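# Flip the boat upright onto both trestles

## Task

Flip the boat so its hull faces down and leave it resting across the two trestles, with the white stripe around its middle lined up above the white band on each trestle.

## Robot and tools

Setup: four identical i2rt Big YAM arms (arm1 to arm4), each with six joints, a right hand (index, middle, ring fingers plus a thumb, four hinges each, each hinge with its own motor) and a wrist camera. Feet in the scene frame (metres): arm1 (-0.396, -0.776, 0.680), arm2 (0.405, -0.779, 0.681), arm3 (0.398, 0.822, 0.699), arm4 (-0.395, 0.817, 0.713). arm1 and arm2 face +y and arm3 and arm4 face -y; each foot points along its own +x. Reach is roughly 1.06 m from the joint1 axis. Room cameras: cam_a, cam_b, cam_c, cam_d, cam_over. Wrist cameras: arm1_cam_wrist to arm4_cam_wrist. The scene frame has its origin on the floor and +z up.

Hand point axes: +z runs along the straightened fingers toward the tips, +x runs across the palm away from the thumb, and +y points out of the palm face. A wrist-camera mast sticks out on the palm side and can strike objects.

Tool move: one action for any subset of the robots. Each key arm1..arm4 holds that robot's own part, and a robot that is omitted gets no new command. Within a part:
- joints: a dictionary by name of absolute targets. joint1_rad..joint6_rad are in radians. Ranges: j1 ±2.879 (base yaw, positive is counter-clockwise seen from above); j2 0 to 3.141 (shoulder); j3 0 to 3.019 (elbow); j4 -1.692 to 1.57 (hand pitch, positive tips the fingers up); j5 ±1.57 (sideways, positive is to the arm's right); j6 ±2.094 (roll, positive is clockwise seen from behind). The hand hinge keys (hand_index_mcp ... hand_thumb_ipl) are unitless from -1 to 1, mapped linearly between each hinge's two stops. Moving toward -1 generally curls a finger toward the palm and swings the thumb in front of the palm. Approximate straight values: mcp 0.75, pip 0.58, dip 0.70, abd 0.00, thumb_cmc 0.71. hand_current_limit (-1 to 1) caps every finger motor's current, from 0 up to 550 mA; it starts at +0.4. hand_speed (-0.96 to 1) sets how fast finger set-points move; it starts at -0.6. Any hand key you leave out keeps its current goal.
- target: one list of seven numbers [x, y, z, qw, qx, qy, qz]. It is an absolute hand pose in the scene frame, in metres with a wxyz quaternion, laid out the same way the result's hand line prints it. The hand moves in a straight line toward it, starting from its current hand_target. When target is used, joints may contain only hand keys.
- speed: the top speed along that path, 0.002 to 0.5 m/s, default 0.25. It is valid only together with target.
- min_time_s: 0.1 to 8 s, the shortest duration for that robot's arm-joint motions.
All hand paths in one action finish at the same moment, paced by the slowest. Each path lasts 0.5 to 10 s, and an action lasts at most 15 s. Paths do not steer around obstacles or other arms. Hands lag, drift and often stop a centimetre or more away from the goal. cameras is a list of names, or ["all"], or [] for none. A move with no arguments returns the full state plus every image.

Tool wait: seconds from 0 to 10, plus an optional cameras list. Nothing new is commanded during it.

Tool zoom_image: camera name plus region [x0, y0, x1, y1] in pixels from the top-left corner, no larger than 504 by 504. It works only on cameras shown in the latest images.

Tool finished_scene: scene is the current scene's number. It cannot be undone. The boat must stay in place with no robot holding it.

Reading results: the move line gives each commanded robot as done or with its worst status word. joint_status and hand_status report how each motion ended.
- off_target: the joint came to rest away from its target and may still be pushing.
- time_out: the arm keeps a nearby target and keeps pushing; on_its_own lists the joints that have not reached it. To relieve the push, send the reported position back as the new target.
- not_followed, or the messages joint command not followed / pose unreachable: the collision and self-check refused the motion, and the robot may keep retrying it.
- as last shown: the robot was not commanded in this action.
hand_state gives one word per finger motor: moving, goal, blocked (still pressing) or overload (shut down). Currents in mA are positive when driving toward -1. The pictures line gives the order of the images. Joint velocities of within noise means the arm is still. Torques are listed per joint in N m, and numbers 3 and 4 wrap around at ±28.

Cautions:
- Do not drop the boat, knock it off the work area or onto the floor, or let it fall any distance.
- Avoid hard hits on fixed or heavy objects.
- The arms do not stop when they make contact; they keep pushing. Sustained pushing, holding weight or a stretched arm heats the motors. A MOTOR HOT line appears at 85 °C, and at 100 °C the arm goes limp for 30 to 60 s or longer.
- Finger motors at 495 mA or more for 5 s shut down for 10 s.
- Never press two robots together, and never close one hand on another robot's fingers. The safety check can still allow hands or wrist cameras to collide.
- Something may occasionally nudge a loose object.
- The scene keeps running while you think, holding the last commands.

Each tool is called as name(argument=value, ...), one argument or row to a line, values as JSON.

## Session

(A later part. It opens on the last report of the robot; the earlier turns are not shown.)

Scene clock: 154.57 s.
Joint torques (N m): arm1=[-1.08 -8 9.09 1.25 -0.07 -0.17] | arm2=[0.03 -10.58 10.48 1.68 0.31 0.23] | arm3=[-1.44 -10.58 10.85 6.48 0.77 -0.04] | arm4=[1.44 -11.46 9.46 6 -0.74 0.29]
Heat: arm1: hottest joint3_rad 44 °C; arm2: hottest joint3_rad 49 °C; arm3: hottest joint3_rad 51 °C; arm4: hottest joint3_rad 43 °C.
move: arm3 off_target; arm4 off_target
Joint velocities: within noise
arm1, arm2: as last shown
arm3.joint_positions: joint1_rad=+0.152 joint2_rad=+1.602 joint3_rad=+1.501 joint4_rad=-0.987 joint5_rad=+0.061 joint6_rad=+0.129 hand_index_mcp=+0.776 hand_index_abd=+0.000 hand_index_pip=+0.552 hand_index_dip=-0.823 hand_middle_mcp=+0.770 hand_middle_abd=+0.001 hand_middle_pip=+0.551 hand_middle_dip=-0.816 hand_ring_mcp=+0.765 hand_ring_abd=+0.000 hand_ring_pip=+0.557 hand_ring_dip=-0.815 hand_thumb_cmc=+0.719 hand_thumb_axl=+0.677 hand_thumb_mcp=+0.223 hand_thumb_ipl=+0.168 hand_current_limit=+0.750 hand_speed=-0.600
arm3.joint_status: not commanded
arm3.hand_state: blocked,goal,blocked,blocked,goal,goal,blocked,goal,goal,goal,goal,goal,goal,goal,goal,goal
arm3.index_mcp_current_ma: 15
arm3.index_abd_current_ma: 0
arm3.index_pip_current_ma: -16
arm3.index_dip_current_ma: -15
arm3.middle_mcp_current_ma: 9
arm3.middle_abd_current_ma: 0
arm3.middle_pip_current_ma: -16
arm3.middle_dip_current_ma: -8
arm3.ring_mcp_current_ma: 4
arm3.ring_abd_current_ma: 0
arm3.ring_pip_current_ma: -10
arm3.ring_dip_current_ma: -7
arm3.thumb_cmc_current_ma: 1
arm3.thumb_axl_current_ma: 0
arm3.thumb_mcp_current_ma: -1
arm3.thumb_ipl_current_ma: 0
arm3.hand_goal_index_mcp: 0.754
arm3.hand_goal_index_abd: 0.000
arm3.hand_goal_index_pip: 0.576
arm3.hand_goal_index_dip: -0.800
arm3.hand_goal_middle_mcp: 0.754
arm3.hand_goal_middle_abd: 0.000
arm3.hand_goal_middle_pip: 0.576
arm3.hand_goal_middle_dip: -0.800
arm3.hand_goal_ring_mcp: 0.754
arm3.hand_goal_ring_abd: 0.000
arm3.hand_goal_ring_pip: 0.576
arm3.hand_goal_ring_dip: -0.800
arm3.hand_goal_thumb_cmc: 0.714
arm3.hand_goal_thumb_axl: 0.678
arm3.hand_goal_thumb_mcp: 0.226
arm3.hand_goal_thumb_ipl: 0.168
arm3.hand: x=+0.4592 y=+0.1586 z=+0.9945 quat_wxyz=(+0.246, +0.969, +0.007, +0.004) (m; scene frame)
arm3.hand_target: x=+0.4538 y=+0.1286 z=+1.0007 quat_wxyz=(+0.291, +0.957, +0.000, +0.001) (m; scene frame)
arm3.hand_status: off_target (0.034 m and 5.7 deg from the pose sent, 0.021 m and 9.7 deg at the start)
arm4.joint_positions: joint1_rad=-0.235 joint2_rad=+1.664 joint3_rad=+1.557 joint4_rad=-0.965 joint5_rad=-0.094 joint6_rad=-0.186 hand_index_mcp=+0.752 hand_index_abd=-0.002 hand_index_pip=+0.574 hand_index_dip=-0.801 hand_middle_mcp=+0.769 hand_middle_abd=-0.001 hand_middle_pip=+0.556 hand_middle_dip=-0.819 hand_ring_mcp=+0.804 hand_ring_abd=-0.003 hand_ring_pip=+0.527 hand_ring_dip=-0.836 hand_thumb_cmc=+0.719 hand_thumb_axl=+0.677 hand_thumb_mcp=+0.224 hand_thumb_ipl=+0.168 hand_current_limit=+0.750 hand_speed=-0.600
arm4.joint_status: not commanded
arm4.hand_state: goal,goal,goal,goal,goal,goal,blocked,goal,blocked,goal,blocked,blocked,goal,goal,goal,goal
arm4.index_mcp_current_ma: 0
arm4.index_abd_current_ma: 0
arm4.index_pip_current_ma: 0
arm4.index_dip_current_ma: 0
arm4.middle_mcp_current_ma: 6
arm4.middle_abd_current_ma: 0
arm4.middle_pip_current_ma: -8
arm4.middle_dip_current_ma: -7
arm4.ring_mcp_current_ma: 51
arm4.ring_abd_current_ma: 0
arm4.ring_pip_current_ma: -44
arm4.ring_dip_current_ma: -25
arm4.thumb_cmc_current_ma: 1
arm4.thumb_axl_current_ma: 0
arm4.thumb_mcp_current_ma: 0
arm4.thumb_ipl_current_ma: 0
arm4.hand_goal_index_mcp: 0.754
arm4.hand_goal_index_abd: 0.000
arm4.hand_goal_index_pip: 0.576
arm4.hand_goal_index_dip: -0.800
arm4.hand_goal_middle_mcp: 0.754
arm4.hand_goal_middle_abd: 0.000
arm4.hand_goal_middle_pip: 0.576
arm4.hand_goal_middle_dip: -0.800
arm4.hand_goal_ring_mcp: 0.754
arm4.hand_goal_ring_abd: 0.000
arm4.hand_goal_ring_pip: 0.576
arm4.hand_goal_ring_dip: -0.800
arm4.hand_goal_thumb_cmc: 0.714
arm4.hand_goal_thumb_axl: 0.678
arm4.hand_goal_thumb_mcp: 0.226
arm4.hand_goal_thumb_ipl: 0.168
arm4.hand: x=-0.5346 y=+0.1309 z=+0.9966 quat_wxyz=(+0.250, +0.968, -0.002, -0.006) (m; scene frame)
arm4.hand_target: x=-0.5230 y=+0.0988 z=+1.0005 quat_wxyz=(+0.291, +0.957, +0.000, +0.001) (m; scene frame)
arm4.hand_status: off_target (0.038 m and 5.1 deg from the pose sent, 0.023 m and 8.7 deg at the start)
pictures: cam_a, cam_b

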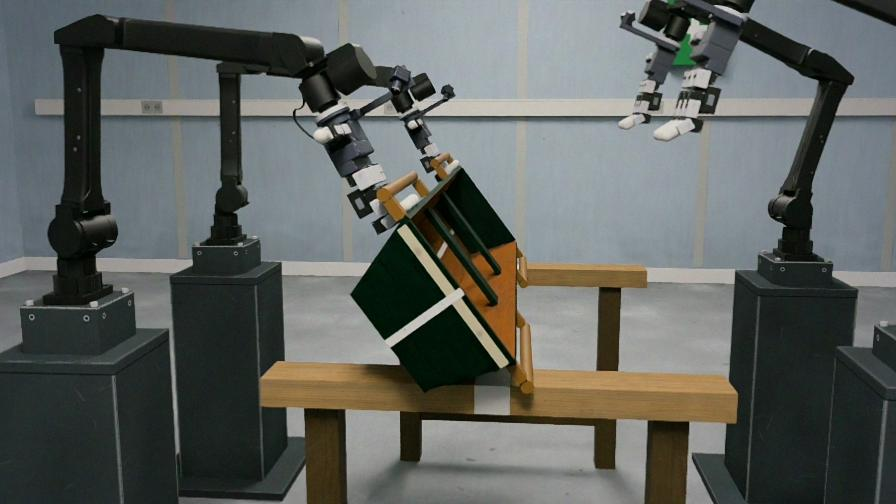

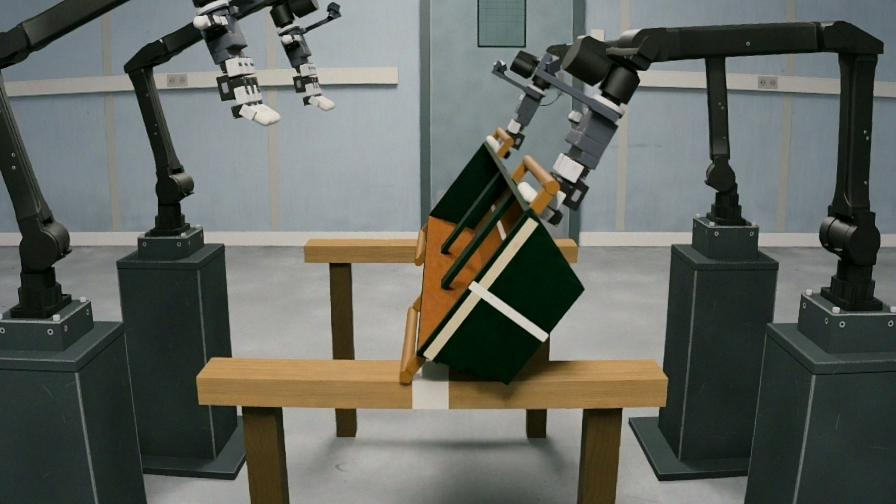

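move(
  arm3={"target": [0.454, 0.085, 0.965, 0.2924, 0.9563, 0, 0], "speed": 0.08},
  arm4={"target": [-0.524, 0.055, 0.965, 0.2924, 0.9563, 0, 0], "speed": 0.08},
  cameras=["cam_a", "cam_b"],
)

Scene clock: 156.90 s.
Joint torques (N m): arm1=[-1.08 -8 9.07 1.22 -0.07 -0.17] | arm2=[0.09 -10.58 10.35 1.72 0.32 0.22] | arm3=[-1.61 -4.72 12.9 7.41 0.4 -0.19] | arm4=[2.37 -3.9 11.67 6.94 -0.23 0.46]
Heat: arm1: hottest joint3_rad 44 °C; arm2: hottest joint3_rad 49 °C; arm3: hottest joint3_rad 51 °C; arm4: hottest joint3_rad 43 °C.
move: arm3 off_target; arm4 off_target
Joint velocities: within noise
arm1, arm2: as last shown
arm3.joint_positions: joint1_rad=+0.152 joint2_rad=+1.609 joint3_rad=+1.500 joint4_rad=-0.938 joint5_rad=+0.068 joint6_rad=+0.129 hand_index_mcp=+0.789 hand_index_abd=+0.001 hand_index_pip=+0.555 hand_index_dip=-0.853 hand_middle_mcp=+0.786 hand_middle_abd=+0.001 hand_middle_pip=+0.551 hand_middle_dip=-0.846 hand_ring_mcp=+0.782 hand_ring_abd=+0.000 hand_ring_pip=+0.557 hand_ring_dip=-0.846 hand_thumb_cmc=+0.719 hand_thumb_axl=+0.677 hand_thumb_mcp=+0.223 hand_thumb_ipl=+0.168 hand_current_limit=+0.750 hand_speed=-0.600
arm3.joint_status: not commanded
arm3.hand_state: blocked,goal,blocked,blocked,blocked,goal,blocked,blocked,blocked,goal,goal,blocked,goal,goal,goal,goal
arm3.index_mcp_current_ma: 34
arm3.index_abd_current_ma: 0
arm3.index_pip_current_ma: -12
arm3.index_dip_current_ma: -64
arm3.middle_mcp_current_ma: 29
arm3.middle_abd_current_ma: 0
arm3.middle_pip_current_ma: -16
arm3.middle_dip_current_ma: -49
arm3.ring_mcp_current_ma: 23
arm3.ring_abd_current_ma: 0
arm3.ring_pip_current_ma: -10
arm3.ring_dip_current_ma: -50
arm3.thumb_cmc_current_ma: 1
arm3.thumb_axl_current_ma: 0
arm3.thumb_mcp_current_ma: -1
arm3.thumb_ipl_current_ma: 0
arm3.hand_goal_index_mcp: 0.754
arm3.hand_goal_index_abd: 0.000
arm3.hand_goal_index_pip: 0.576
arm3.hand_goal_index_dip: -0.800
arm3.hand_goal_middle_mcp: 0.754
arm3.hand_goal_middle_abd: 0.000
arm3.hand_goal_middle_pip: 0.576
arm3.hand_goal_middle_dip: -0.800
arm3.hand_goal_ring_mcp: 0.754
arm3.hand_goal_ring_abd: 0.000
arm3.hand_goal_ring_pip: 0.576
arm3.hand_goal_ring_dip: -0.800
arm3.hand_goal_thumb_cmc: 0.714
arm3.hand_goal_thumb_axl: 0.678
arm3.hand_goal_thumb_mcp: 0.226
arm3.hand_goal_thumb_ipl: 0.168
arm3.hand: x=+0.4594 y=+0.1491 z=+0.9990 quat_wxyz=(+0.266, +0.964, +0.005, +0.003) (m; scene frame)
arm3.hand_target: x=+0.4521 y=+0.0982 z=+0.9640 quat_wxyz=(+0.291, +0.957, +0.000, -0.001) (m; scene frame)
arm3.hand_status: off_target (0.073 m and 3.3 deg from the pose sent, 0.079 m and 5.7 deg at the start)
arm4.joint_positions: joint1_rad=-0.235 joint2_rad=+1.672 joint3_rad=+1.557 joint4_rad=-0.917 joint5_rad=-0.104 joint6_rad=-0.186 hand_index_mcp=+0.776 hand_index_abd=-0.002 hand_index_pip=+0.568 hand_index_dip=-0.828 hand_middle_mcp=+0.789 hand_middle_abd=-0.001 hand_middle_pip=+0.559 hand_middle_dip=-0.851 hand_ring_mcp=+0.816 hand_ring_abd=-0.003 hand_ring_pip=+0.538 hand_ring_dip=-0.869 hand_thumb_cmc=+0.719 hand_thumb_axl=+0.677 hand_thumb_mcp=+0.224 hand_thumb_ipl=+0.168 hand_current_limit=+0.750 hand_speed=-0.600
arm4.joint_status: not commanded
arm4.hand_state: blocked,goal,goal,blocked,blocked,goal,goal,blocked,blocked,goal,blocked,blocked,goal,goal,goal,goal
arm4.index_mcp_current_ma: 11
arm4.index_abd_current_ma: 0
arm4.index_pip_current_ma: -1
arm4.index_dip_current_ma: -15
arm4.middle_mcp_current_ma: 26
arm4.middle_abd_current_ma: 0
arm4.middle_pip_current_ma: -6
arm4.middle_dip_current_ma: -48
arm4.ring_mcp_current_ma: 76
arm4.ring_abd_current_ma: 0
arm4.ring_pip_current_ma: -28
arm4.ring_dip_current_ma: -84
arm4.thumb_cmc_current_ma: 1
arm4.thumb_axl_current_ma: 0
arm4.thumb_mcp_current_ma: 0
arm4.thumb_ipl_current_ma: 0
arm4.hand_goal_index_mcp: 0.754
arm4.hand_goal_index_abd: 0.000
arm4.hand_goal_index_pip: 0.576
arm4.hand_goal_index_dip: -0.800
arm4.hand_goal_middle_mcp: 0.754
arm4.hand_goal_middle_abd: 0.000
arm4.hand_goal_middle_pip: 0.576
arm4.hand_goal_middle_dip: -0.800
arm4.hand_goal_ring_mcp: 0.754
arm4.hand_goal_ring_abd: 0.000
arm4.hand_goal_ring_pip: 0.576
arm4.hand_goal_ring_dip: -0.800
arm4.hand_goal_thumb_cmc: 0.714
arm4.hand_goal_thumb_axl: 0.678
arm4.hand_goal_thumb_mcp: 0.226
arm4.hand_goal_thumb_ipl: 0.168
arm4.hand: x=-0.5348 y=+0.1213 z=+1.0011 quat_wxyz=(+0.270, +0.963, +0.000, -0.005) (m; scene frame)
arm4.hand_target: x=-0.5194 y=+0.0689 z=+0.9638 quat_wxyz=(+0.291, +0.957, +0.001, +0.003) (m; scene frame)
arm4.hand_status: off_target (0.076 m and 2.8 deg from the pose sent, 0.083 m and 5.1 deg at the start)
pictures: cam_a, cam_b

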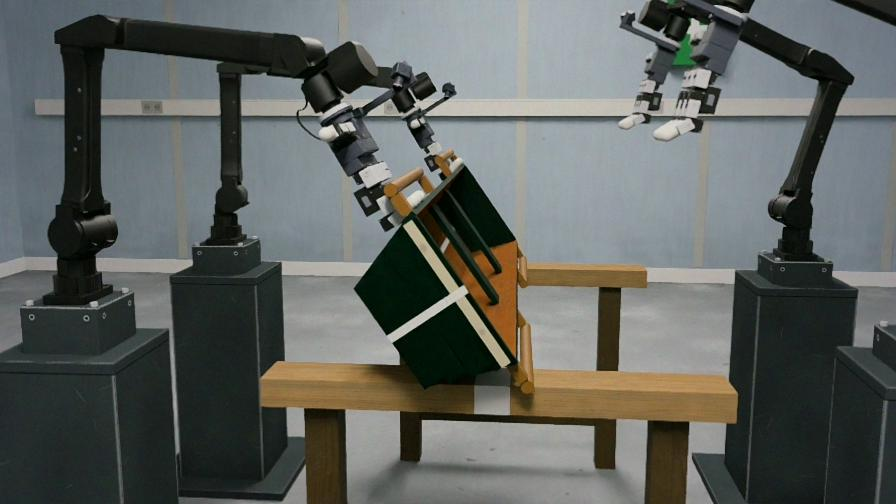

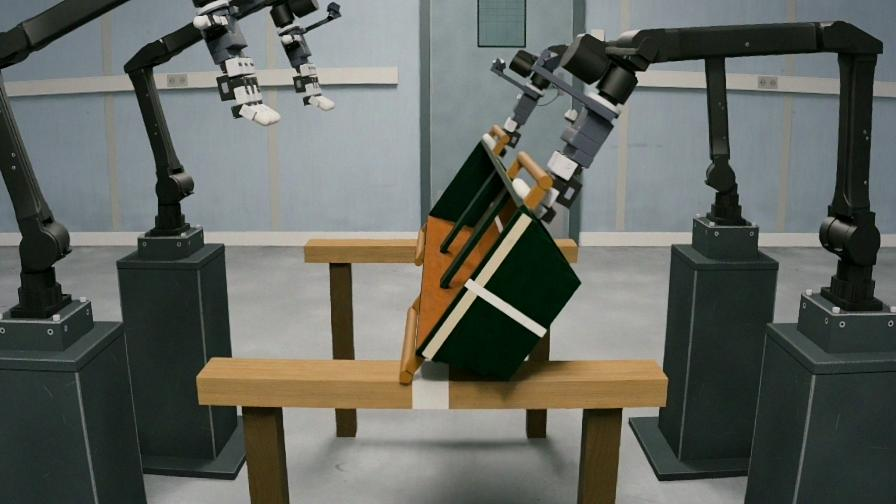

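move(
  arm3={"target": [0.454, 0.190, 0.975, 0.2924, 0.9563, 0, 0], "speed": 0.1},
  arm4={"target": [-0.524, 0.162, 0.975, 0.2924, 0.9563, 0, 0], "speed": 0.1},
  cameras=["cam_a", "cam_b"],
)

move(
  arm3={"target": [0.454, 0.275, 0.93, 0.309, 0.9511, 0, 0], "speed": 0.1},
  arm4={"target": [-0.524, 0.247, 0.93, 0.309, 0.9511, 0, 0], "speed": 0.1},
  cameras=["cam_a", "cam_b"],
)

Scene clock: 160.60 s.
Joint torques (N m): arm1=[-1.08 -7.94 9.07 1.26 -0.07 -0.16] | arm2=[0.21 -10.7 10.39 1.72 0.32 0.23] | arm3=[-0.09 -11.69 8.81 2.45 0.65 0.05] | arm4=[0.03 -12.69 7.56 2.37 -0.6 0.08]
Heat: arm1: hottest joint3_rad 44 °C; arm2: hottest joint3_rad 48 °C; arm3: hottest joint3_rad 51 °C; arm4: hottest joint3_rad 44 °C.
move: arm3 done; arm4 done
Joint velocities: within noise
arm1, arm2: as last shown
arm3.joint_positions: joint1_rad=+0.161 joint2_rad=+1.489 joint3_rad=+1.287 joint4_rad=-0.798 joint5_rad=+0.074 joint6_rad=+0.122 hand_index_mcp=+0.752 hand_index_abd=-0.006 hand_index_pip=+0.561 hand_index_dip=-0.824 hand_middle_mcp=+0.750 hand_middle_abd=-0.003 hand_middle_pip=+0.561 hand_middle_dip=-0.814 hand_ring_mcp=+0.753 hand_ring_abd=-0.002 hand_ring_pip=+0.566 hand_ring_dip=-0.813 hand_thumb_cmc=+0.719 hand_thumb_axl=+0.677 hand_thumb_mcp=+0.223 hand_thumb_ipl=+0.168 hand_current_limit=+0.750 hand_speed=-0.600
arm3.joint_status: not commanded
arm3.hand_state: goal,goal,goal,blocked,goal,goal,goal,goal,goal,goal,goal,goal,goal,goal,goal,goal
arm3.index_mcp_current_ma: 0
arm3.index_abd_current_ma: -1
arm3.index_pip_current_ma: -7
arm3.index_dip_current_ma: -16
arm3.middle_mcp_current_ma: -1
arm3.middle_abd_current_ma: 0
arm3.middle_pip_current_ma: -7
arm3.middle_dip_current_ma: -6
arm3.ring_mcp_current_ma: 0
arm3.ring_abd_current_ma: 0
arm3.ring_pip_current_ma: -3
arm3.ring_dip_current_ma: -5
arm3.thumb_cmc_current_ma: 1
arm3.thumb_axl_current_ma: 0
arm3.thumb_mcp_current_ma: -1
arm3.thumb_ipl_current_ma: 0
arm3.hand_goal_index_mcp: 0.754
arm3.hand_goal_index_abd: 0.000
arm3.hand_goal_index_pip: 0.576
arm3.hand_goal_index_dip: -0.800
arm3.hand_goal_middle_mcp: 0.754
arm3.hand_goal_middle_abd: 0.000
arm3.hand_goal_middle_pip: 0.576
arm3.hand_goal_middle_dip: -0.800
arm3.hand_goal_ring_mcp: 0.754
arm3.hand_goal_ring_abd: 0.000
arm3.hand_goal_ring_pip: 0.576
arm3.hand_goal_ring_dip: -0.800
arm3.hand_goal_thumb_cmc: 0.714
arm3.hand_goal_thumb_axl: 0.678
arm3.hand_goal_thumb_mcp: 0.226
arm3.hand_goal_thumb_ipl: 0.168
arm3.hand: x=+0.4578 y=+0.1921 z=+0.9799 quat_wxyz=(+0.288, +0.958, +0.011, +0.004) (m; scene frame)
arm3.hand_target: x=+0.4548 y=+0.1898 z=+0.9750 quat_wxyz=(+0.292, +0.956, +0.004, +0.000) (m; scene frame)
arm3.hand_status: done (0.007 m and 1.5 deg from the pose sent, 0.048 m and 3.3 deg at the start)
arm4.joint_positions: joint1_rad=-0.244 joint2_rad=+1.552 joint3_rad=+1.332 joint4_rad=-0.775 joint5_rad=-0.104 joint6_rad=-0.180 hand_index_mcp=+0.756 hand_index_abd=+0.002 hand_index_pip=+0.575 hand_index_dip=-0.802 hand_middle_mcp=+0.750 hand_middle_abd=+0.006 hand_middle_pip=+0.565 hand_middle_dip=-0.813 hand_ring_mcp=+0.742 hand_ring_abd=+0.015 hand_ring_pip=+0.543 hand_ring_dip=-0.837 hand_thumb_cmc=+0.720 hand_thumb_axl=+0.677 hand_thumb_mcp=+0.224 hand_thumb_ipl=+0.168 hand_current_limit=+0.750 hand_speed=-0.600
arm4.joint_status: not commanded
arm4.hand_state: goal,goal,goal,goal,goal,goal,goal,goal,goal,goal,blocked,blocked,goal,goal,goal,goal
arm4.index_mcp_current_ma: 0
arm4.index_abd_current_ma: 0
arm4.index_pip_current_ma: 0
arm4.index_dip_current_ma: 0
arm4.middle_mcp_current_ma: 0
arm4.middle_abd_current_ma: 1
arm4.middle_pip_current_ma: -3
arm4.middle_dip_current_ma: -4
arm4.ring_mcp_current_ma: -3
arm4.ring_abd_current_ma: 4
arm4.ring_pip_current_ma: -21
arm4.ring_dip_current_ma: -26
arm4.thumb_cmc_current_ma: 1
arm4.thumb_axl_current_ma: 0
arm4.thumb_mcp_current_ma: 0
arm4.thumb_ipl_current_ma: 0
arm4.hand_goal_index_mcp: 0.754
arm4.hand_goal_index_abd: 0.000
arm4.hand_goal_index_pip: 0.576
arm4.hand_goal_index_dip: -0.800
arm4.hand_goal_middle_mcp: 0.754
arm4.hand_goal_middle_abd: 0.000
arm4.hand_goal_middle_pip: 0.576
arm4.hand_goal_middle_dip: -0.800
arm4.hand_goal_ring_mcp: 0.754
arm4.hand_goal_ring_abd: 0.000
arm4.hand_goal_ring_pip: 0.576
arm4.hand_goal_ring_dip: -0.800
arm4.hand_goal_thumb_cmc: 0.714
arm4.hand_goal_thumb_axl: 0.678
arm4.hand_goal_thumb_mcp: 0.226
arm4.hand_goal_thumb_ipl: 0.168
arm4.hand: x=-0.5318 y=+0.1674 z=+0.9789 quat_wxyz=(+0.287, +0.958, -0.006, -0.009) (m; scene frame)
arm4.hand_target: x=-0.5256 y=+0.1621 z=+0.9752 quat_wxyz=(+0.293, +0.956, -0.004, -0.002) (m; scene frame)
arm4.hand_status: done (0.010 m and 1.4 deg from the pose sent, 0.050 m and 2.8 deg at the start)
pictures: cam_a, cam_b

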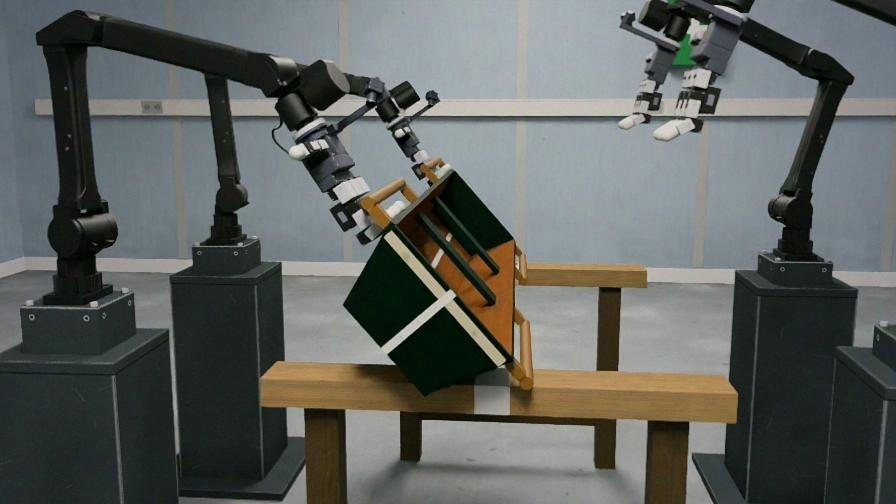

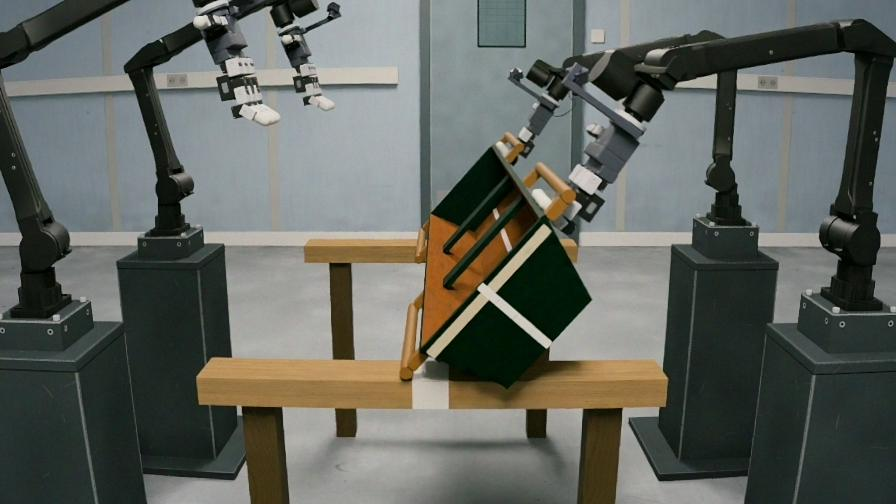

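Scene clock: 162.37 s.
Joint torques (N m): arm1=[-1.08 -7.94 9.09 1.25 -0.07 -0.17] | arm2=[0.44 -10.4 10.43 1.68 0.31 0.22] | arm3=[-0.91 -7.41 9.35 3.75 0.68 0.06] | arm4=[0.56 -8.47 7.83 3.3 -0.67 -0.17]
Heat: arm1: hottest joint3_rad 43 °C; arm2: hottest joint3_rad 48 °C; arm3: hottest joint3_rad 51 °C; arm4: hottest joint3_rad 43 °C.
move: arm3 off_target; arm4 off_target
Joint velocities: within noise
arm1.joint_positions: joint1_rad=-0.130 joint2_rad=+1.293 joint3_rad=+1.727 joint4_rad=-1.588 joint5_rad=-0.070 joint6_rad=-0.130 hand_index_mcp=+0.902 hand_index_abd=-0.001 hand_index_pip=+0.581 hand_index_dip=+0.032 hand_middle_mcp=+0.902 hand_middle_abd=+0.000 hand_middle_pip=+0.578 hand_middle_dip=+0.030 hand_ring_mcp=+0.900 hand_ring_abd=-0.003 hand_ring_pip=+0.576 hand_ring_dip=+0.027 hand_thumb_cmc=+0.718 hand_thumb_axl=+0.677 hand_thumb_mcp=+0.224 hand_thumb_ipl=+0.168 hand_current_limit=+0.750 hand_speed=-0.600
arm1.joint_status: not commanded
arm1.hand_state: goal,goal,goal,goal,goal,goal,goal,goal,goal,goal,goal,goal,goal,goal,goal,goal
arm1.index_mcp_current_ma: 8
arm1.index_abd_current_ma: -2
arm1.index_pip_current_ma: 10
arm1.index_dip_current_ma: 6
arm1.middle_mcp_current_ma: 6
arm1.middle_abd_current_ma: 0
arm1.middle_pip_current_ma: 1
arm1.middle_dip_current_ma: -1
arm1.ring_mcp_current_ma: -1
arm1.ring_abd_current_ma: -7
arm1.ring_pip_current_ma: -6
arm1.ring_dip_current_ma: -8
arm1.thumb_cmc_current_ma: 12
arm1.thumb_axl_current_ma: -2
arm1.thumb_mcp_current_ma: -9
arm1.thumb_ipl_current_ma: -1
arm1.hand_goal_index_mcp: 0.900
arm1.hand_goal_index_abd: 0.000
arm1.hand_goal_index_pip: 0.578
arm1.hand_goal_index_dip: 0.030
arm1.hand_goal_middle_mcp: 0.900
arm1.hand_goal_middle_abd: 0.000
arm1.hand_goal_middle_pip: 0.578
arm1.hand_goal_middle_dip: 0.030
arm1.hand_goal_ring_mcp: 0.900
arm1.hand_goal_ring_abd: 0.000
arm1.hand_goal_ring_pip: 0.578
arm1.hand_goal_ring_dip: 0.030
arm1.hand_goal_thumb_cmc: 0.714
arm1.hand_goal_thumb_axl: 0.678
arm1.hand_goal_thumb_mcp: 0.226
arm1.hand_goal_thumb_ipl: 0.168
arm1.hand: x=-0.3174 y=-0.2716 z=+1.1618 quat_wxyz=(-0.004, +0.006, +0.978, +0.209) (m; scene frame)
arm1.hand_target: x=-0.3149 y=-0.2701 z=+1.1701 quat_wxyz=(+0.000, +0.000, +0.974, +0.225) (m; scene frame)
arm1.hand_status: not commanded
arm2.joint_positions: joint1_rad=+0.174 joint2_rad=+1.297 joint3_rad=+1.732 joint4_rad=-1.580 joint5_rad=+0.091 joint6_rad=+0.155 hand_index_mcp=+0.900 hand_index_abd=+0.001 hand_index_pip=+0.576 hand_index_dip=+0.027 hand_middle_mcp=+0.902 hand_middle_abd=-0.001 hand_middle_pip=+0.578 hand_middle_dip=+0.029 hand_ring_mcp=+0.903 hand_ring_abd=-0.001 hand_ring_pip=+0.581 hand_ring_dip=+0.033 hand_thumb_cmc=+0.719 hand_thumb_axl=+0.677 hand_thumb_mcp=+0.223 hand_thumb_ipl=+0.168 hand_current_limit=+0.750 hand_speed=-0.600
arm2.joint_status: not commanded
arm2.hand_state: goal,goal,goal,goal,goal,goal,goal,goal,goal,goal,goal,goal,goal,goal,goal,goal
arm2.index_mcp_current_ma: 0
arm2.index_abd_current_ma: 0
arm2.index_pip_current_ma: 0
arm2.index_dip_current_ma: 0
arm2.middle_mcp_current_ma: 0
arm2.middle_abd_current_ma: 0
arm2.middle_pip_current_ma: 0
arm2.middle_dip_current_ma: 0
arm2.ring_mcp_current_ma: 0
arm2.ring_abd_current_ma: 0
arm2.ring_pip_current_ma: 0
arm2.ring_dip_current_ma: 0
arm2.thumb_cmc_current_ma: 0
arm2.thumb_axl_current_ma: 0
arm2.thumb_mcp_current_ma: 0
arm2.thumb_ipl_current_ma: 0
arm2.hand_goal_index_mcp: 0.900
arm2.hand_goal_index_abd: 0.000
arm2.hand_goal_index_pip: 0.578
arm2.hand_goal_index_dip: 0.030
arm2.hand_goal_middle_mcp: 0.900
arm2.hand_goal_middle_abd: 0.000
arm2.hand_goal_middle_pip: 0.578
arm2.hand_goal_middle_dip: 0.030
arm2.hand_goal_ring_mcp: 0.900
arm2.hand_goal_ring_abd: 0.000
arm2.hand_goal_ring_pip: 0.578
arm2.hand_goal_ring_dip: 0.030
arm2.hand_goal_thumb_cmc: 0.714
arm2.hand_goal_thumb_axl: 0.678
arm2.hand_goal_thumb_mcp: 0.226
arm2.hand_goal_thumb_ipl: 0.168
arm2.hand: x=+0.3667 y=-0.2728 z=+1.1671 quat_wxyz=(+0.004, -0.004, +0.977, +0.215) (m; scene frame)
arm2.hand_target: x=+0.3603 y=-0.2703 z=+1.1701 quat_wxyz=(+0.000, +0.001, +0.974, +0.225) (m; scene frame)
arm2.hand_status: not commanded
arm3.joint_positions: joint1_rad=+0.201 joint2_rad=+1.278 joint3_rad=+0.944 joint4_rad=-0.658 joint5_rad=+0.103 joint6_rad=+0.167 hand_index_mcp=+0.751 hand_index_abd=-0.006 hand_index_pip=+0.559 hand_index_dip=-0.824 hand_middle_mcp=+0.748 hand_middle_abd=-0.004 hand_middle_pip=+0.554 hand_middle_dip=-0.820 hand_ring_mcp=+0.747 hand_ring_abd=-0.002 hand_ring_pip=+0.560 hand_ring_dip=-0.820 hand_thumb_cmc=+0.719 hand_thumb_axl=+0.677 hand_thumb_mcp=+0.223 hand_thumb_ipl=+0.168 hand_current_limit=+0.750 hand_speed=-0.600
arm3.joint_status: not commanded
arm3.hand_state: goal,goal,goal,blocked,goal,goal,blocked,goal,goal,goal,goal,goal,goal,goal,goal,goal
arm3.index_mcp_current_ma: -1
arm3.index_abd_current_ma: -1
arm3.index_pip_current_ma: -9
arm3.index_dip_current_ma: -16
arm3.middle_mcp_current_ma: -1
arm3.middle_abd_current_ma: -1
arm3.middle_pip_current_ma: -13
arm3.middle_dip_current_ma: -11
arm3.ring_mcp_current_ma: -2
arm3.ring_abd_current_ma: 0
arm3.ring_pip_current_ma: -7
arm3.ring_dip_current_ma: -11
arm3.thumb_cmc_current_ma: 1
arm3.thumb_axl_current_ma: 0
arm3.thumb_mcp_current_ma: -1
arm3.thumb_ipl_current_ma: 0
arm3.hand_goal_index_mcp: 0.754
arm3.hand_goal_index_abd: 0.000
arm3.hand_goal_index_pip: 0.576
arm3.hand_goal_index_dip: -0.800
arm3.hand_goal_middle_mcp: 0.754
arm3.hand_goal_middle_abd: 0.000
arm3.hand_goal_middle_pip: 0.576
arm3.hand_goal_middle_dip: -0.800
arm3.hand_goal_ring_mcp: 0.754
arm3.hand_goal_ring_abd: 0.000
arm3.hand_goal_ring_pip: 0.576
arm3.hand_goal_ring_dip: -0.800
arm3.hand_goal_thumb_cmc: 0.714
arm3.hand_goal_thumb_axl: 0.678
arm3.hand_goal_thumb_mcp: 0.226
arm3.hand_goal_thumb_ipl: 0.168
arm3.hand: x=+0.4551 y=+0.2862 z=+0.9318 quat_wxyz=(+0.293, +0.956, +0.005, +0.003) (m; scene frame)
arm3.hand_target: x=+0.4530 y=+0.2759 z=+0.9298 quat_wxyz=(+0.308, +0.951, -0.004, +0.001) (m; scene frame)
arm3.hand_status: off_target (0.011 m and 2.0 deg from the pose sent, 0.097 m and 2.9 deg at the start)
arm4.joint_positions: joint1_rad=-0.296 joint2_rad=+1.359 joint3_rad=+0.982 joint4_rad=-0.611 joint5_rad=-0.143 joint6_rad=-0.206 hand_index_mcp=+0.756 hand_index_abd=+0.002 hand_index_pip=+0.575 hand_index_dip=-0.802 hand_middle_mcp=+0.755 hand_middle_abd=+0.004 hand_middle_pip=+0.571 hand_middle_dip=-0.808 hand_ring_mcp=+0.714 hand_ring_abd=+0.019 hand_ring_pip=+0.509 hand_ring_dip=-0.866 hand_thumb_cmc=+0.720 hand_thumb_axl=+0.677 hand_thumb_mcp=+0.224 hand_thumb_ipl=+0.168 hand_current_limit=+0.750 hand_speed=-0.600
arm4.joint_status: not commanded
arm4.hand_state: goal,goal,goal,goal,goal,goal,goal,goal,blocked,goal,blocked,blocked,goal,goal,goal,goal
arm4.index_mcp_current_ma: 0
arm4.index_abd_current_ma: 0
arm4.index_pip_current_ma: 0
arm4.index_dip_current_ma: 0
arm4.middle_mcp_current_ma: 0
arm4.middle_abd_current_ma: 0
arm4.middle_pip_current_ma: -1
arm4.middle_dip_current_ma: -1
arm4.ring_mcp_current_ma: -34
arm4.ring_abd_current_ma: 6
arm4.ring_pip_current_ma: -80
arm4.ring_dip_current_ma: -77
arm4.thumb_cmc_current_ma: 1
arm4.thumb_axl_current_ma: 0
arm4.thumb_mcp_current_ma: 0
arm4.thumb_ipl_current_ma: 0
arm4.hand_goal_index_mcp: 0.754
arm4.hand_goal_index_abd: 0.000
arm4.hand_goal_index_pip: 0.576
arm4.hand_goal_index_dip: -0.800
arm4.hand_goal_middle_mcp: 0.754
arm4.hand_goal_middle_abd: 0.000
arm4.hand_goal_middle_pip: 0.576
arm4.hand_goal_middle_dip: -0.800
arm4.hand_goal_ring_mcp: 0.754
arm4.hand_goal_ring_abd: 0.000
arm4.hand_goal_ring_pip: 0.576
arm4.hand_goal_ring_dip: -0.800
arm4.hand_goal_thumb_cmc: 0.714
arm4.hand_goal_thumb_axl: 0.678
arm4.hand_goal_thumb_mcp: 0.226
arm4.hand_goal_thumb_ipl: 0.168
arm4.hand: x=-0.5318 y=+0.2603 z=+0.9287 quat_wxyz=(+0.294, +0.956, -0.013, -0.003) (m; scene frame)
arm4.hand_target: x=-0.5228 y=+0.2476 z=+0.9300 quat_wxyz=(+0.308, +0.951, +0.003, +0.000) (m; scene frame)
arm4.hand_status: off_target (0.015 m and 2.4 deg from the pose sent, 0.094 m and 2.9 deg at the start)
pictures: cam_a, cam_b

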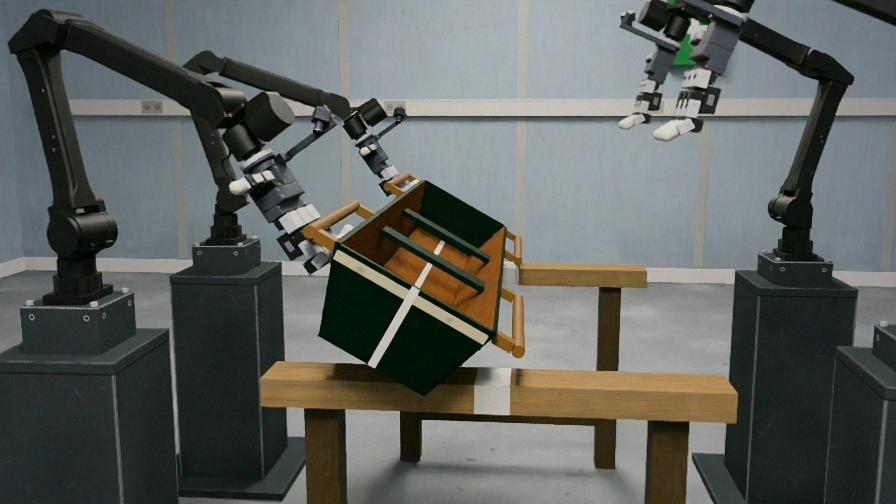

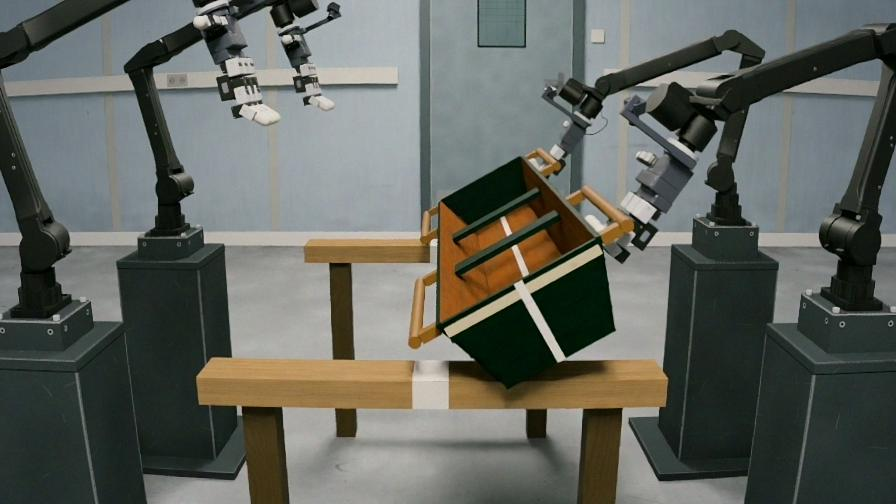

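move(
  arm3={"target": [0.454, 0.330, 0.89, 0.309, 0.9511, 0, 0], "speed": 0.08},
  arm4={"target": [-0.524, 0.304, 0.89, 0.309, 0.9511, 0, 0], "speed": 0.08},
  cameras=["cam_a", "cam_b"],
)

move(
  arm3={"target": [0.454, 0.362, 0.845, 0.309, 0.9511, 0, 0], "speed": 0.08},
  arm4={"target": [-0.524, 0.340, 0.845, 0.309, 0.9511, 0, 0], "speed": 0.08},
  cameras=["cam_a", "cam_b"],
)

Scene clock: 165.30 s.
Joint torques (N m): arm1=[-1.14 -7.94 9.07 1.25 -0.07 -0.17] | arm2=[0.38 -10.46 10.44 1.65 0.34 0.19] | arm3=[0.09 -9.7 12.97 5.03 0.92 -0.03] | arm4=[-1.03 -11.58 10.19 4.42 -1.08 0.09]
Heat: arm1: hottest joint3_rad 43 °C; arm2: hottest joint3_rad 48 °C; arm3: hottest joint3_rad 51 °C; arm4: hottest joint3_rad 43 °C.
move: arm3 off_target; arm4 off_target
Joint velocities: within noise
arm1, arm2: as last shown
arm3.joint_positions: joint1_rad=+0.229 joint2_rad=+1.216 joint3_rad=+0.684 joint4_rad=-0.616 joint5_rad=+0.117 joint6_rad=+0.201 hand_index_mcp=+0.782 hand_index_abd=-0.002 hand_index_pip=+0.574 hand_index_dip=-0.803 hand_middle_mcp=+0.775 hand_middle_abd=-0.002 hand_middle_pip=+0.574 hand_middle_dip=-0.802 hand_ring_mcp=+0.768 hand_ring_abd=-0.002 hand_ring_pip=+0.574 hand_ring_dip=-0.803 hand_thumb_cmc=+0.719 hand_thumb_axl=+0.677 hand_thumb_mcp=+0.223 hand_thumb_ipl=+0.168 hand_current_limit=+0.750 hand_speed=-0.600
arm3.joint_status: not commanded
arm3.hand_state: blocked,goal,goal,goal,blocked,goal,goal,goal,goal,goal,goal,goal,goal,goal,goal,goal
arm3.index_mcp_current_ma: 23
arm3.index_abd_current_ma: 0
arm3.index_pip_current_ma: 0
arm3.index_dip_current_ma: 0
arm3.middle_mcp_current_ma: 14
arm3.middle_abd_current_ma: 0
arm3.middle_pip_current_ma: 0
arm3.middle_dip_current_ma: 0
arm3.ring_mcp_current_ma: 7
arm3.ring_abd_current_ma: 0
arm3.ring_pip_current_ma: 0
arm3.ring_dip_current_ma: 0
arm3.thumb_cmc_current_ma: 1
arm3.thumb_axl_current_ma: 0
arm3.thumb_mcp_current_ma: -1
arm3.thumb_ipl_current_ma: 0
arm3.hand_goal_index_mcp: 0.754
arm3.hand_goal_index_abd: 0.000
arm3.hand_goal_index_pip: 0.576
arm3.hand_goal_index_dip: -0.800
arm3.hand_goal_middle_mcp: 0.754
arm3.hand_goal_middle_abd: 0.000
arm3.hand_goal_middle_pip: 0.576
arm3.hand_goal_middle_dip: -0.800
arm3.hand_goal_ring_mcp: 0.754
arm3.hand_goal_ring_abd: 0.000
arm3.hand_goal_ring_pip: 0.576
arm3.hand_goal_ring_dip: -0.800
arm3.hand_goal_thumb_cmc: 0.714
arm3.hand_goal_thumb_axl: 0.678
arm3.hand_goal_thumb_mcp: 0.226
arm3.hand_goal_thumb_ipl: 0.168
arm3.hand: x=+0.4459 y=+0.3673 z=+0.8310 quat_wxyz=(+0.222, +0.975, +0.005, -0.011) (m; scene frame)
arm3.hand_target: x=+0.4530 y=+0.3366 z=+0.8917 quat_wxyz=(+0.307, +0.952, +0.000, +0.000) (m; scene frame)
arm3.hand_status: off_target (0.070 m and 10.4 deg from the pose sent, 0.061 m and 2.0 deg at the start)
arm4.joint_positions: joint1_rad=-0.321 joint2_rad=+1.314 joint3_rad=+0.725 joint4_rad=-0.545 joint5_rad=-0.158 joint6_rad=-0.261 hand_index_mcp=+0.756 hand_index_abd=+0.002 hand_index_pip=+0.575 hand_index_dip=-0.802 hand_middle_mcp=+0.763 hand_middle_abd=+0.003 hand_middle_pip=+0.575 hand_middle_dip=-0.803 hand_ring_mcp=+0.806 hand_ring_abd=+0.001 hand_ring_pip=+0.574 hand_ring_dip=-0.802 hand_thumb_cmc=+0.720 hand_thumb_axl=+0.677 hand_thumb_mcp=+0.224 hand_thumb_ipl=+0.168 hand_current_limit=+0.750 hand_speed=-0.600
arm4.joint_status: not commanded
arm4.hand_state: goal,goal,goal,goal,goal,goal,goal,goal,blocked,goal,goal,goal,goal,goal,goal,goal
arm4.index_mcp_current_ma: 0
arm4.index_abd_current_ma: 0
arm4.index_pip_current_ma: 0
arm4.index_dip_current_ma: 0
arm4.middle_mcp_current_ma: 2
arm4.middle_abd_current_ma: 0
arm4.middle_pip_current_ma: 0
arm4.middle_dip_current_ma: 0
arm4.ring_mcp_current_ma: 54
arm4.ring_abd_current_ma: 0
arm4.ring_pip_current_ma: 0
arm4.ring_dip_current_ma: 0
arm4.thumb_cmc_current_ma: 1
arm4.thumb_axl_current_ma: 0
arm4.thumb_mcp_current_ma: 0
arm4.thumb_ipl_current_ma: 0
arm4.hand_goal_index_mcp: 0.754
arm4.hand_goal_index_abd: 0.000
arm4.hand_goal_index_pip: 0.576
arm4.hand_goal_index_dip: -0.800
arm4.hand_goal_middle_mcp: 0.754
arm4.hand_goal_middle_abd: 0.000
arm4.hand_goal_middle_pip: 0.576
arm4.hand_goal_middle_dip: -0.800
arm4.hand_goal_ring_mcp: 0.754
arm4.hand_goal_ring_abd: 0.000
arm4.hand_goal_ring_pip: 0.576
arm4.hand_goal_ring_dip: -0.800
arm4.hand_goal_thumb_cmc: 0.714
arm4.hand_goal_thumb_axl: 0.678
arm4.hand_goal_thumb_mcp: 0.226
arm4.hand_goal_thumb_ipl: 0.168
arm4.hand: x=-0.5152 y=+0.3387 z=+0.8287 quat_wxyz=(+0.228, +0.974, -0.002, +0.013) (m; scene frame)
arm4.hand_target: x=-0.5226 y=+0.3096 z=+0.8910 quat_wxyz=(+0.308, +0.952, +0.001, +0.000) (m; scene frame)
arm4.hand_status: off_target (0.071 m and 9.7 deg from the pose sent, 0.059 m and 2.4 deg at the start)
pictures: cam_a, cam_b

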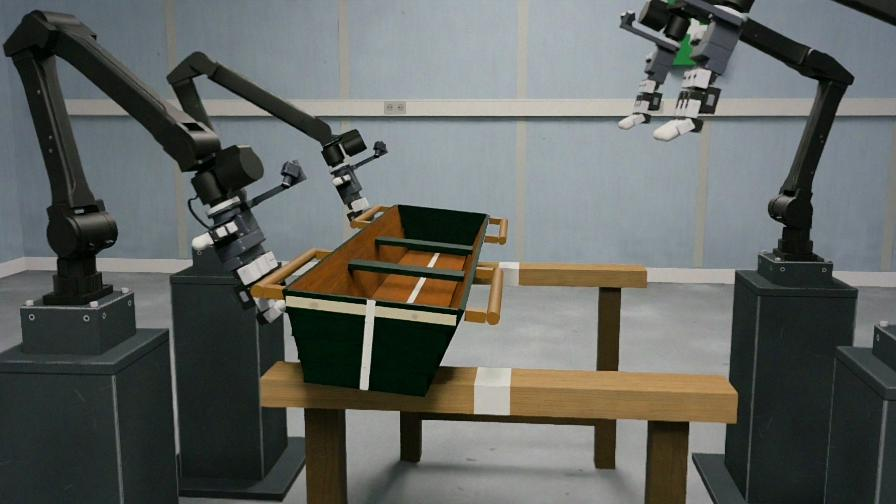

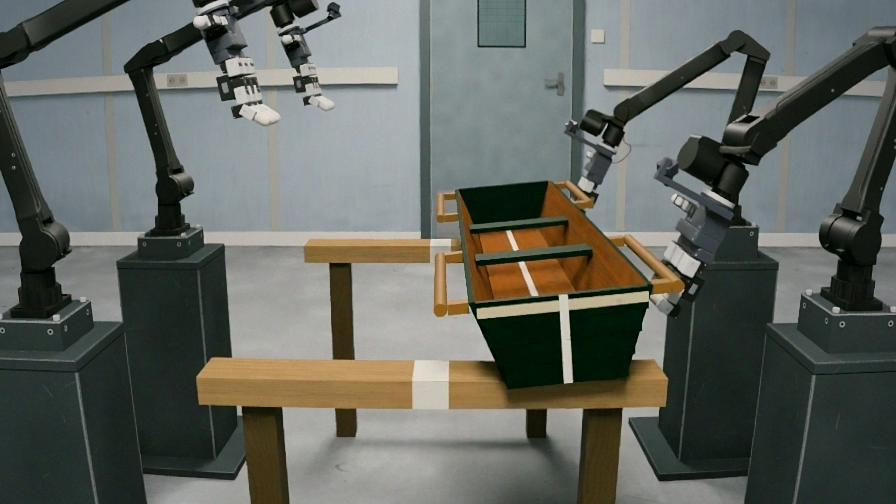

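Scene clock: 166.70 s.
Joint torques (N m): arm1=[-1.2 -8 9.1 1.26 -0.07 -0.17] | arm2=[0.5 -10.58 10.29 1.78 0.29 0.21] | arm3=[0.44 -7.47 10.84 4.55 0.65 0.01] | arm4=[-1.61 -8.53 8.4 3.99 -0.56 -0.02]
Heat: arm1: hottest joint3_rad 43 °C; arm2: hottest joint3_rad 48 °C; arm3: hottest joint3_rad 51 °C; arm4: hottest joint3_rad 43 °C.
move: arm3 off_target; arm4 off_target
Joint velocities: within noise
arm1, arm2: as last shown
arm3.joint_positions: joint1_rad=+0.249 joint2_rad=+1.188 joint3_rad=+0.563 joint4_rad=-0.467 joint5_rad=+0.139 joint6_rad=+0.213 hand_index_mcp=+0.785 hand_index_abd=-0.002 hand_index_pip=+0.575 hand_index_dip=-0.803 hand_middle_mcp=+0.779 hand_middle_abd=-0.002 hand_middle_pip=+0.575 hand_middle_dip=-0.802 hand_ring_mcp=+0.773 hand_ring_abd=-0.002 hand_ring_pip=+0.575 hand_ring_dip=-0.803 hand_thumb_cmc=+0.719 hand_thumb_axl=+0.677 hand_thumb_mcp=+0.223 hand_thumb_ipl=+0.168 hand_current_limit=+0.750 hand_speed=-0.600
arm3.joint_status: not commanded
arm3.hand_state: blocked,goal,goal,goal,blocked,goal,goal,goal,goal,goal,goal,goal,goal,goal,goal,goal
arm3.index_mcp_current_ma: 27
arm3.index_abd_current_ma: 0
arm3.index_pip_current_ma: 0
arm3.index_dip_current_ma: 0
arm3.middle_mcp_current_ma: 18
arm3.middle_abd_current_ma: 0
arm3.middle_pip_current_ma: 0
arm3.middle_dip_current_ma: 0
arm3.ring_mcp_current_ma: 11
arm3.ring_abd_current_ma: 0
arm3.ring_pip_current_ma: 0
arm3.ring_dip_current_ma: 0
arm3.thumb_cmc_current_ma: 1
arm3.thumb_axl_current_ma: 0
arm3.thumb_mcp_current_ma: -1
arm3.thumb_ipl_current_ma: 0
arm3.hand_goal_index_mcp: 0.754
arm3.hand_goal_index_abd: 0.000
arm3.hand_goal_index_pip: 0.576
arm3.hand_goal_index_dip: -0.800
arm3.hand_goal_middle_mcp: 0.754
arm3.hand_goal_middle_abd: 0.000
arm3.hand_goal_middle_pip: 0.576
arm3.hand_goal_middle_dip: -0.800
arm3.hand_goal_ring_mcp: 0.754
arm3.hand_goal_ring_abd: 0.000
arm3.hand_goal_ring_pip: 0.576
arm3.hand_goal_ring_dip: -0.800
arm3.hand_goal_thumb_cmc: 0.714
arm3.hand_goal_thumb_axl: 0.678
arm3.hand_goal_thumb_mcp: 0.226
arm3.hand_goal_thumb_ipl: 0.168
arm3.hand: x=+0.4452 y=+0.3875 z=+0.8096 quat_wxyz=(+0.250, +0.968, +0.004, -0.012) (m; scene frame)
arm3.hand_target: x=+0.4536 y=+0.3646 z=+0.8463 quat_wxyz=(+0.309, +0.951, +0.000, +0.001) (m; scene frame)
arm3.hand_status: off_target (0.044 m and 7.1 deg from the pose sent, 0.017 m and 10.4 deg at the start)
arm4.joint_positions: joint1_rad=-0.344 joint2_rad=+1.287 joint3_rad=+0.600 joint4_rad=-0.388 joint5_rad=-0.186 joint6_rad=-0.274 hand_index_mcp=+0.757 hand_index_abd=+0.002 hand_index_pip=+0.575 hand_index_dip=-0.802 hand_middle_mcp=+0.773 hand_middle_abd=+0.002 hand_middle_pip=+0.575 hand_middle_dip=-0.803 hand_ring_mcp=+0.808 hand_ring_abd=+0.000 hand_ring_pip=+0.574 hand_ring_dip=-0.802 hand_thumb_cmc=+0.720 hand_thumb_axl=+0.677 hand_thumb_mcp=+0.224 hand_thumb_ipl=+0.168 hand_current_limit=+0.750 hand_speed=-0.600
arm4.joint_status: not commanded
arm4.hand_state: goal,goal,goal,goal,goal,goal,goal,goal,blocked,goal,goal,goal,goal,goal,goal,goal
arm4.index_mcp_current_ma: 0
arm4.index_abd_current_ma: 0
arm4.index_pip_current_ma: 0
arm4.index_dip_current_ma: 0
arm4.middle_mcp_current_ma: 9
arm4.middle_abd_current_ma: 0
arm4.middle_pip_current_ma: 0
arm4.middle_dip_current_ma: 0
arm4.ring_mcp_current_ma: 59
arm4.ring_abd_current_ma: 0
arm4.ring_pip_current_ma: 0
arm4.ring_dip_current_ma: 0
arm4.thumb_cmc_current_ma: 1
arm4.thumb_axl_current_ma: 0
arm4.thumb_mcp_current_ma: 0
arm4.thumb_ipl_current_ma: 0
arm4.hand_goal_index_mcp: 0.754
arm4.hand_goal_index_abd: 0.000
arm4.hand_goal_index_pip: 0.576
arm4.hand_goal_index_dip: -0.800
arm4.hand_goal_middle_mcp: 0.754
arm4.hand_goal_middle_abd: 0.000
arm4.hand_goal_middle_pip: 0.576
arm4.hand_goal_middle_dip: -0.800
arm4.hand_goal_ring_mcp: 0.754
arm4.hand_goal_ring_abd: 0.000
arm4.hand_goal_ring_pip: 0.576
arm4.hand_goal_ring_dip: -0.800
arm4.hand_goal_thumb_cmc: 0.714
arm4.hand_goal_thumb_axl: 0.678
arm4.hand_goal_thumb_mcp: 0.226
arm4.hand_goal_thumb_ipl: 0.168
arm4.hand: x=-0.5133 y=+0.3611 z=+0.8098 quat_wxyz=(+0.259, +0.966, -0.002, +0.013) (m; scene frame)
arm4.hand_target: x=-0.5236 y=+0.3419 z=+0.8456 quat_wxyz=(+0.308, +0.951, +0.000, -0.001) (m; scene frame)
arm4.hand_status: off_target (0.042 m and 6.1 deg from the pose sent, 0.019 m and 9.7 deg at the start)
pictures: cam_a, cam_b

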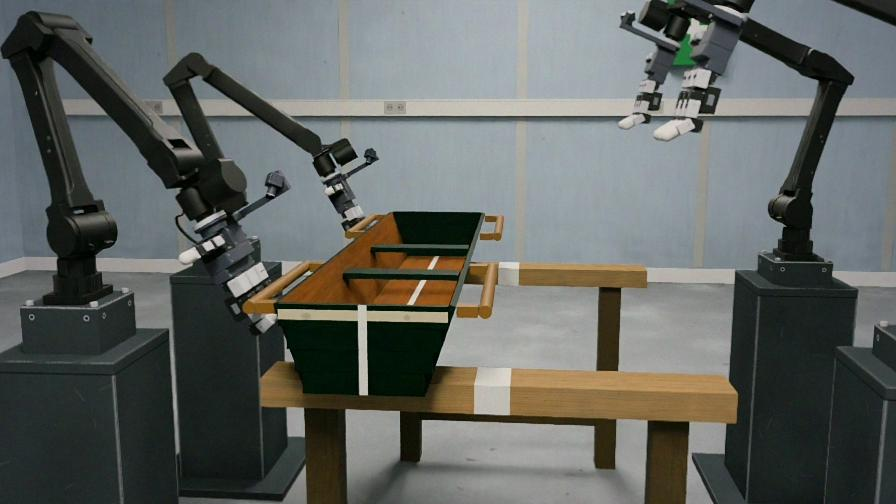

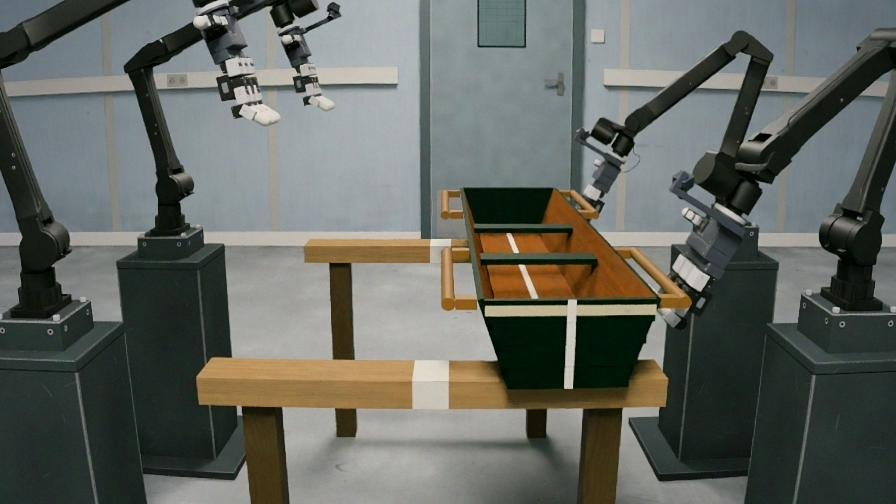

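move(
  arm3={"target": [0.454, 0.205, 0.85, 0.309, 0.9511, 0, 0], "speed": 0.1},
  arm4={"target": [-0.524, 0.192, 0.85, 0.309, 0.9511, 0, 0], "speed": 0.1},
  cameras=["cam_a", "cam_b"],
)

Scene clock: 172.17 s.
Joint torques (N m): arm1=[-1.08 -7.94 9.07 1.26 -0.07 -0.17] | arm2=[0.38 -10.4 10.41 1.81 0.35 0.21] | arm3=[-1.08 -7.3 16.58 5.24 0.58 -0.3] | arm4=[0.97 -9 13.96 4.89 -0.68 0.49]
Heat: arm1: hottest joint3_rad 43 °C; arm2: hottest joint3_rad 48 °C; arm3: hottest joint3_rad 51 °C; arm4: hottest joint3_rad 43 °C.
move: arm3 off_target; arm4 off_target
Joint velocities: within noise
arm1, arm2: as last shown
arm3.joint_positions: joint1_rad=+0.200 joint2_rad=+1.436 joint3_rad=+0.616 joint4_rad=-0.338 joint5_rad=+0.102 joint6_rad=+0.182 hand_index_mcp=+0.755 hand_index_abd=-0.002 hand_index_pip=+0.575 hand_index_dip=-0.803 hand_middle_mcp=+0.755 hand_middle_abd=-0.002 hand_middle_pip=+0.575 hand_middle_dip=-0.802 hand_ring_mcp=+0.758 hand_ring_abd=-0.002 hand_ring_pip=+0.575 hand_ring_dip=-0.803 hand_thumb_cmc=+0.719 hand_thumb_axl=+0.677 hand_thumb_mcp=+0.223 hand_thumb_ipl=+0.168 hand_current_limit=+0.750 hand_speed=-0.600
arm3.joint_status: not commanded
arm3.hand_state: goal,goal,goal,goal,goal,goal,goal,goal,goal,goal,goal,goal,goal,goal,goal,goal
arm3.index_mcp_current_ma: 0
arm3.index_abd_current_ma: 0
arm3.index_pip_current_ma: 0
arm3.index_dip_current_ma: 0
arm3.middle_mcp_current_ma: 0
arm3.middle_abd_current_ma: 0
arm3.middle_pip_current_ma: 0
arm3.middle_dip_current_ma: 0
arm3.ring_mcp_current_ma: 1
arm3.ring_abd_current_ma: 0
arm3.ring_pip_current_ma: 0
arm3.ring_dip_current_ma: 0
arm3.thumb_cmc_current_ma: 1
arm3.thumb_axl_current_ma: 0
arm3.thumb_mcp_current_ma: -1
arm3.thumb_ipl_current_ma: 0
arm3.hand_goal_index_mcp: 0.754
arm3.hand_goal_index_abd: 0.000
arm3.hand_goal_index_pip: 0.576
arm3.hand_goal_index_dip: -0.800
arm3.hand_goal_middle_mcp: 0.754
arm3.hand_goal_middle_abd: 0.000
arm3.hand_goal_middle_pip: 0.576
arm3.hand_goal_middle_dip: -0.800
arm3.hand_goal_ring_mcp: 0.754
arm3.hand_goal_ring_abd: 0.000
arm3.hand_goal_ring_pip: 0.576
arm3.hand_goal_ring_dip: -0.800
arm3.hand_goal_thumb_cmc: 0.714
arm3.hand_goal_thumb_axl: 0.678
arm3.hand_goal_thumb_mcp: 0.226
arm3.hand_goal_thumb_ipl: 0.168
arm3.hand: x=+0.4393 y=+0.3518 z=+0.7487 quat_wxyz=(+0.215, +0.977, +0.001, -0.010) (m; scene frame)
arm3.hand_target: x=+0.4456 y=+0.2853 z=+0.8129 quat_wxyz=(+0.308, +0.951, +0.000, -0.001) (m; scene frame)
arm3.hand_status: off_target (0.179 m and 11.2 deg from the pose sent, 0.187 m and 7.1 deg at the start; pose on its path clipped on 45 of 66 steps)
arm4.joint_positions: joint1_rad=-0.280 joint2_rad=+1.521 joint3_rad=+0.676 joint4_rad=-0.307 joint5_rad=-0.138 joint6_rad=-0.246 hand_index_mcp=+0.757 hand_index_abd=+0.002 hand_index_pip=+0.575 hand_index_dip=-0.802 hand_middle_mcp=+0.762 hand_middle_abd=+0.002 hand_middle_pip=+0.575 hand_middle_dip=-0.803 hand_ring_mcp=+0.755 hand_ring_abd=-0.001 hand_ring_pip=+0.574 hand_ring_dip=-0.802 hand_thumb_cmc=+0.719 hand_thumb_axl=+0.677 hand_thumb_mcp=+0.223 hand_thumb_ipl=+0.168 hand_current_limit=+0.750 hand_speed=-0.600
arm4.joint_status: not commanded
arm4.hand_state: goal,goal,goal,goal,goal,goal,goal,goal,goal,goal,goal,goal,goal,goal,goal,goal
arm4.index_mcp_current_ma: 0
arm4.index_abd_current_ma: 0
arm4.index_pip_current_ma: 0
arm4.index_dip_current_ma: 0
arm4.middle_mcp_current_ma: 2
arm4.middle_abd_current_ma: 0
arm4.middle_pip_current_ma: 0
arm4.middle_dip_current_ma: 0
arm4.ring_mcp_current_ma: 0
arm4.ring_abd_current_ma: 0
arm4.ring_pip_current_ma: 0
arm4.ring_dip_current_ma: 0
arm4.thumb_cmc_current_ma: 1
arm4.thumb_axl_current_ma: 0
arm4.thumb_mcp_current_ma: 0
arm4.thumb_ipl_current_ma: 0
arm4.hand_goal_index_mcp: 0.754
arm4.hand_goal_index_abd: 0.000
arm4.hand_goal_index_pip: 0.576
arm4.hand_goal_index_dip: -0.800
arm4.hand_goal_middle_mcp: 0.754
arm4.hand_goal_middle_abd: 0.000
arm4.hand_goal_middle_pip: 0.576
arm4.hand_goal_middle_dip: -0.800
arm4.hand_goal_ring_mcp: 0.754
arm4.hand_goal_ring_abd: 0.000
arm4.hand_goal_ring_pip: 0.576
arm4.hand_goal_ring_dip: -0.800
arm4.hand_goal_thumb_cmc: 0.714
arm4.hand_goal_thumb_axl: 0.678
arm4.hand_goal_thumb_mcp: 0.226
arm4.hand_goal_thumb_ipl: 0.168
arm4.hand: x=-0.5031 y=+0.3237 z=+0.7493 quat_wxyz=(+0.217, +0.976, +0.008, +0.013) (m; scene frame)
arm4.hand_target: x=-0.5118 y=+0.2589 z=+0.8165 quat_wxyz=(+0.309, +0.951, +0.001, +0.003) (m; scene frame)
arm4.hand_status: off_target (0.167 m and 11.1 deg from the pose sent, 0.174 m and 6.1 deg at the start; pose on its path clipped on 42 of 66 steps)
pictures: cam_a, cam_b

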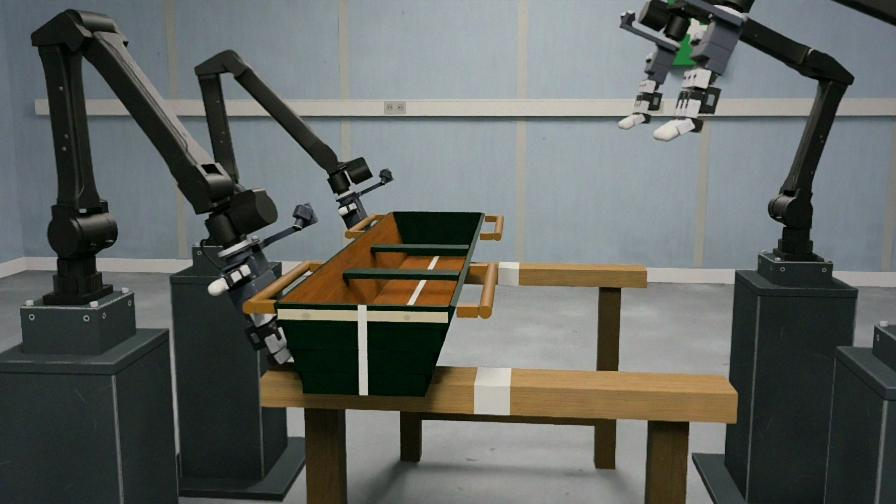

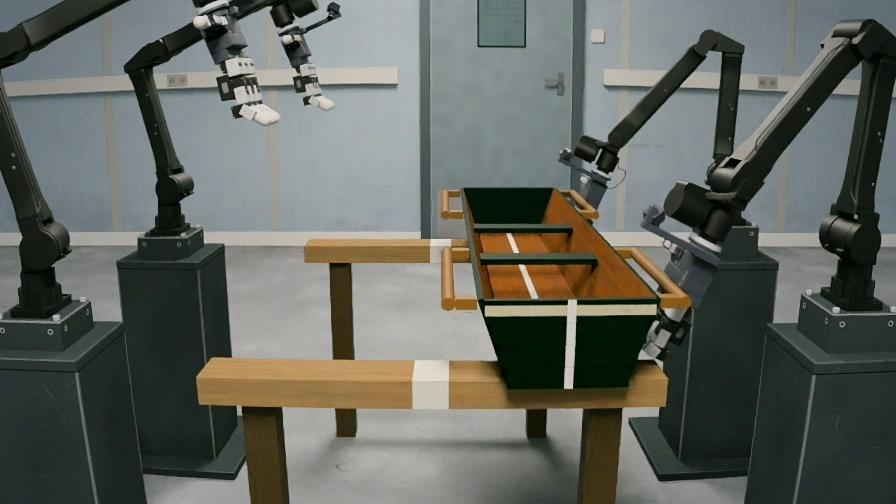

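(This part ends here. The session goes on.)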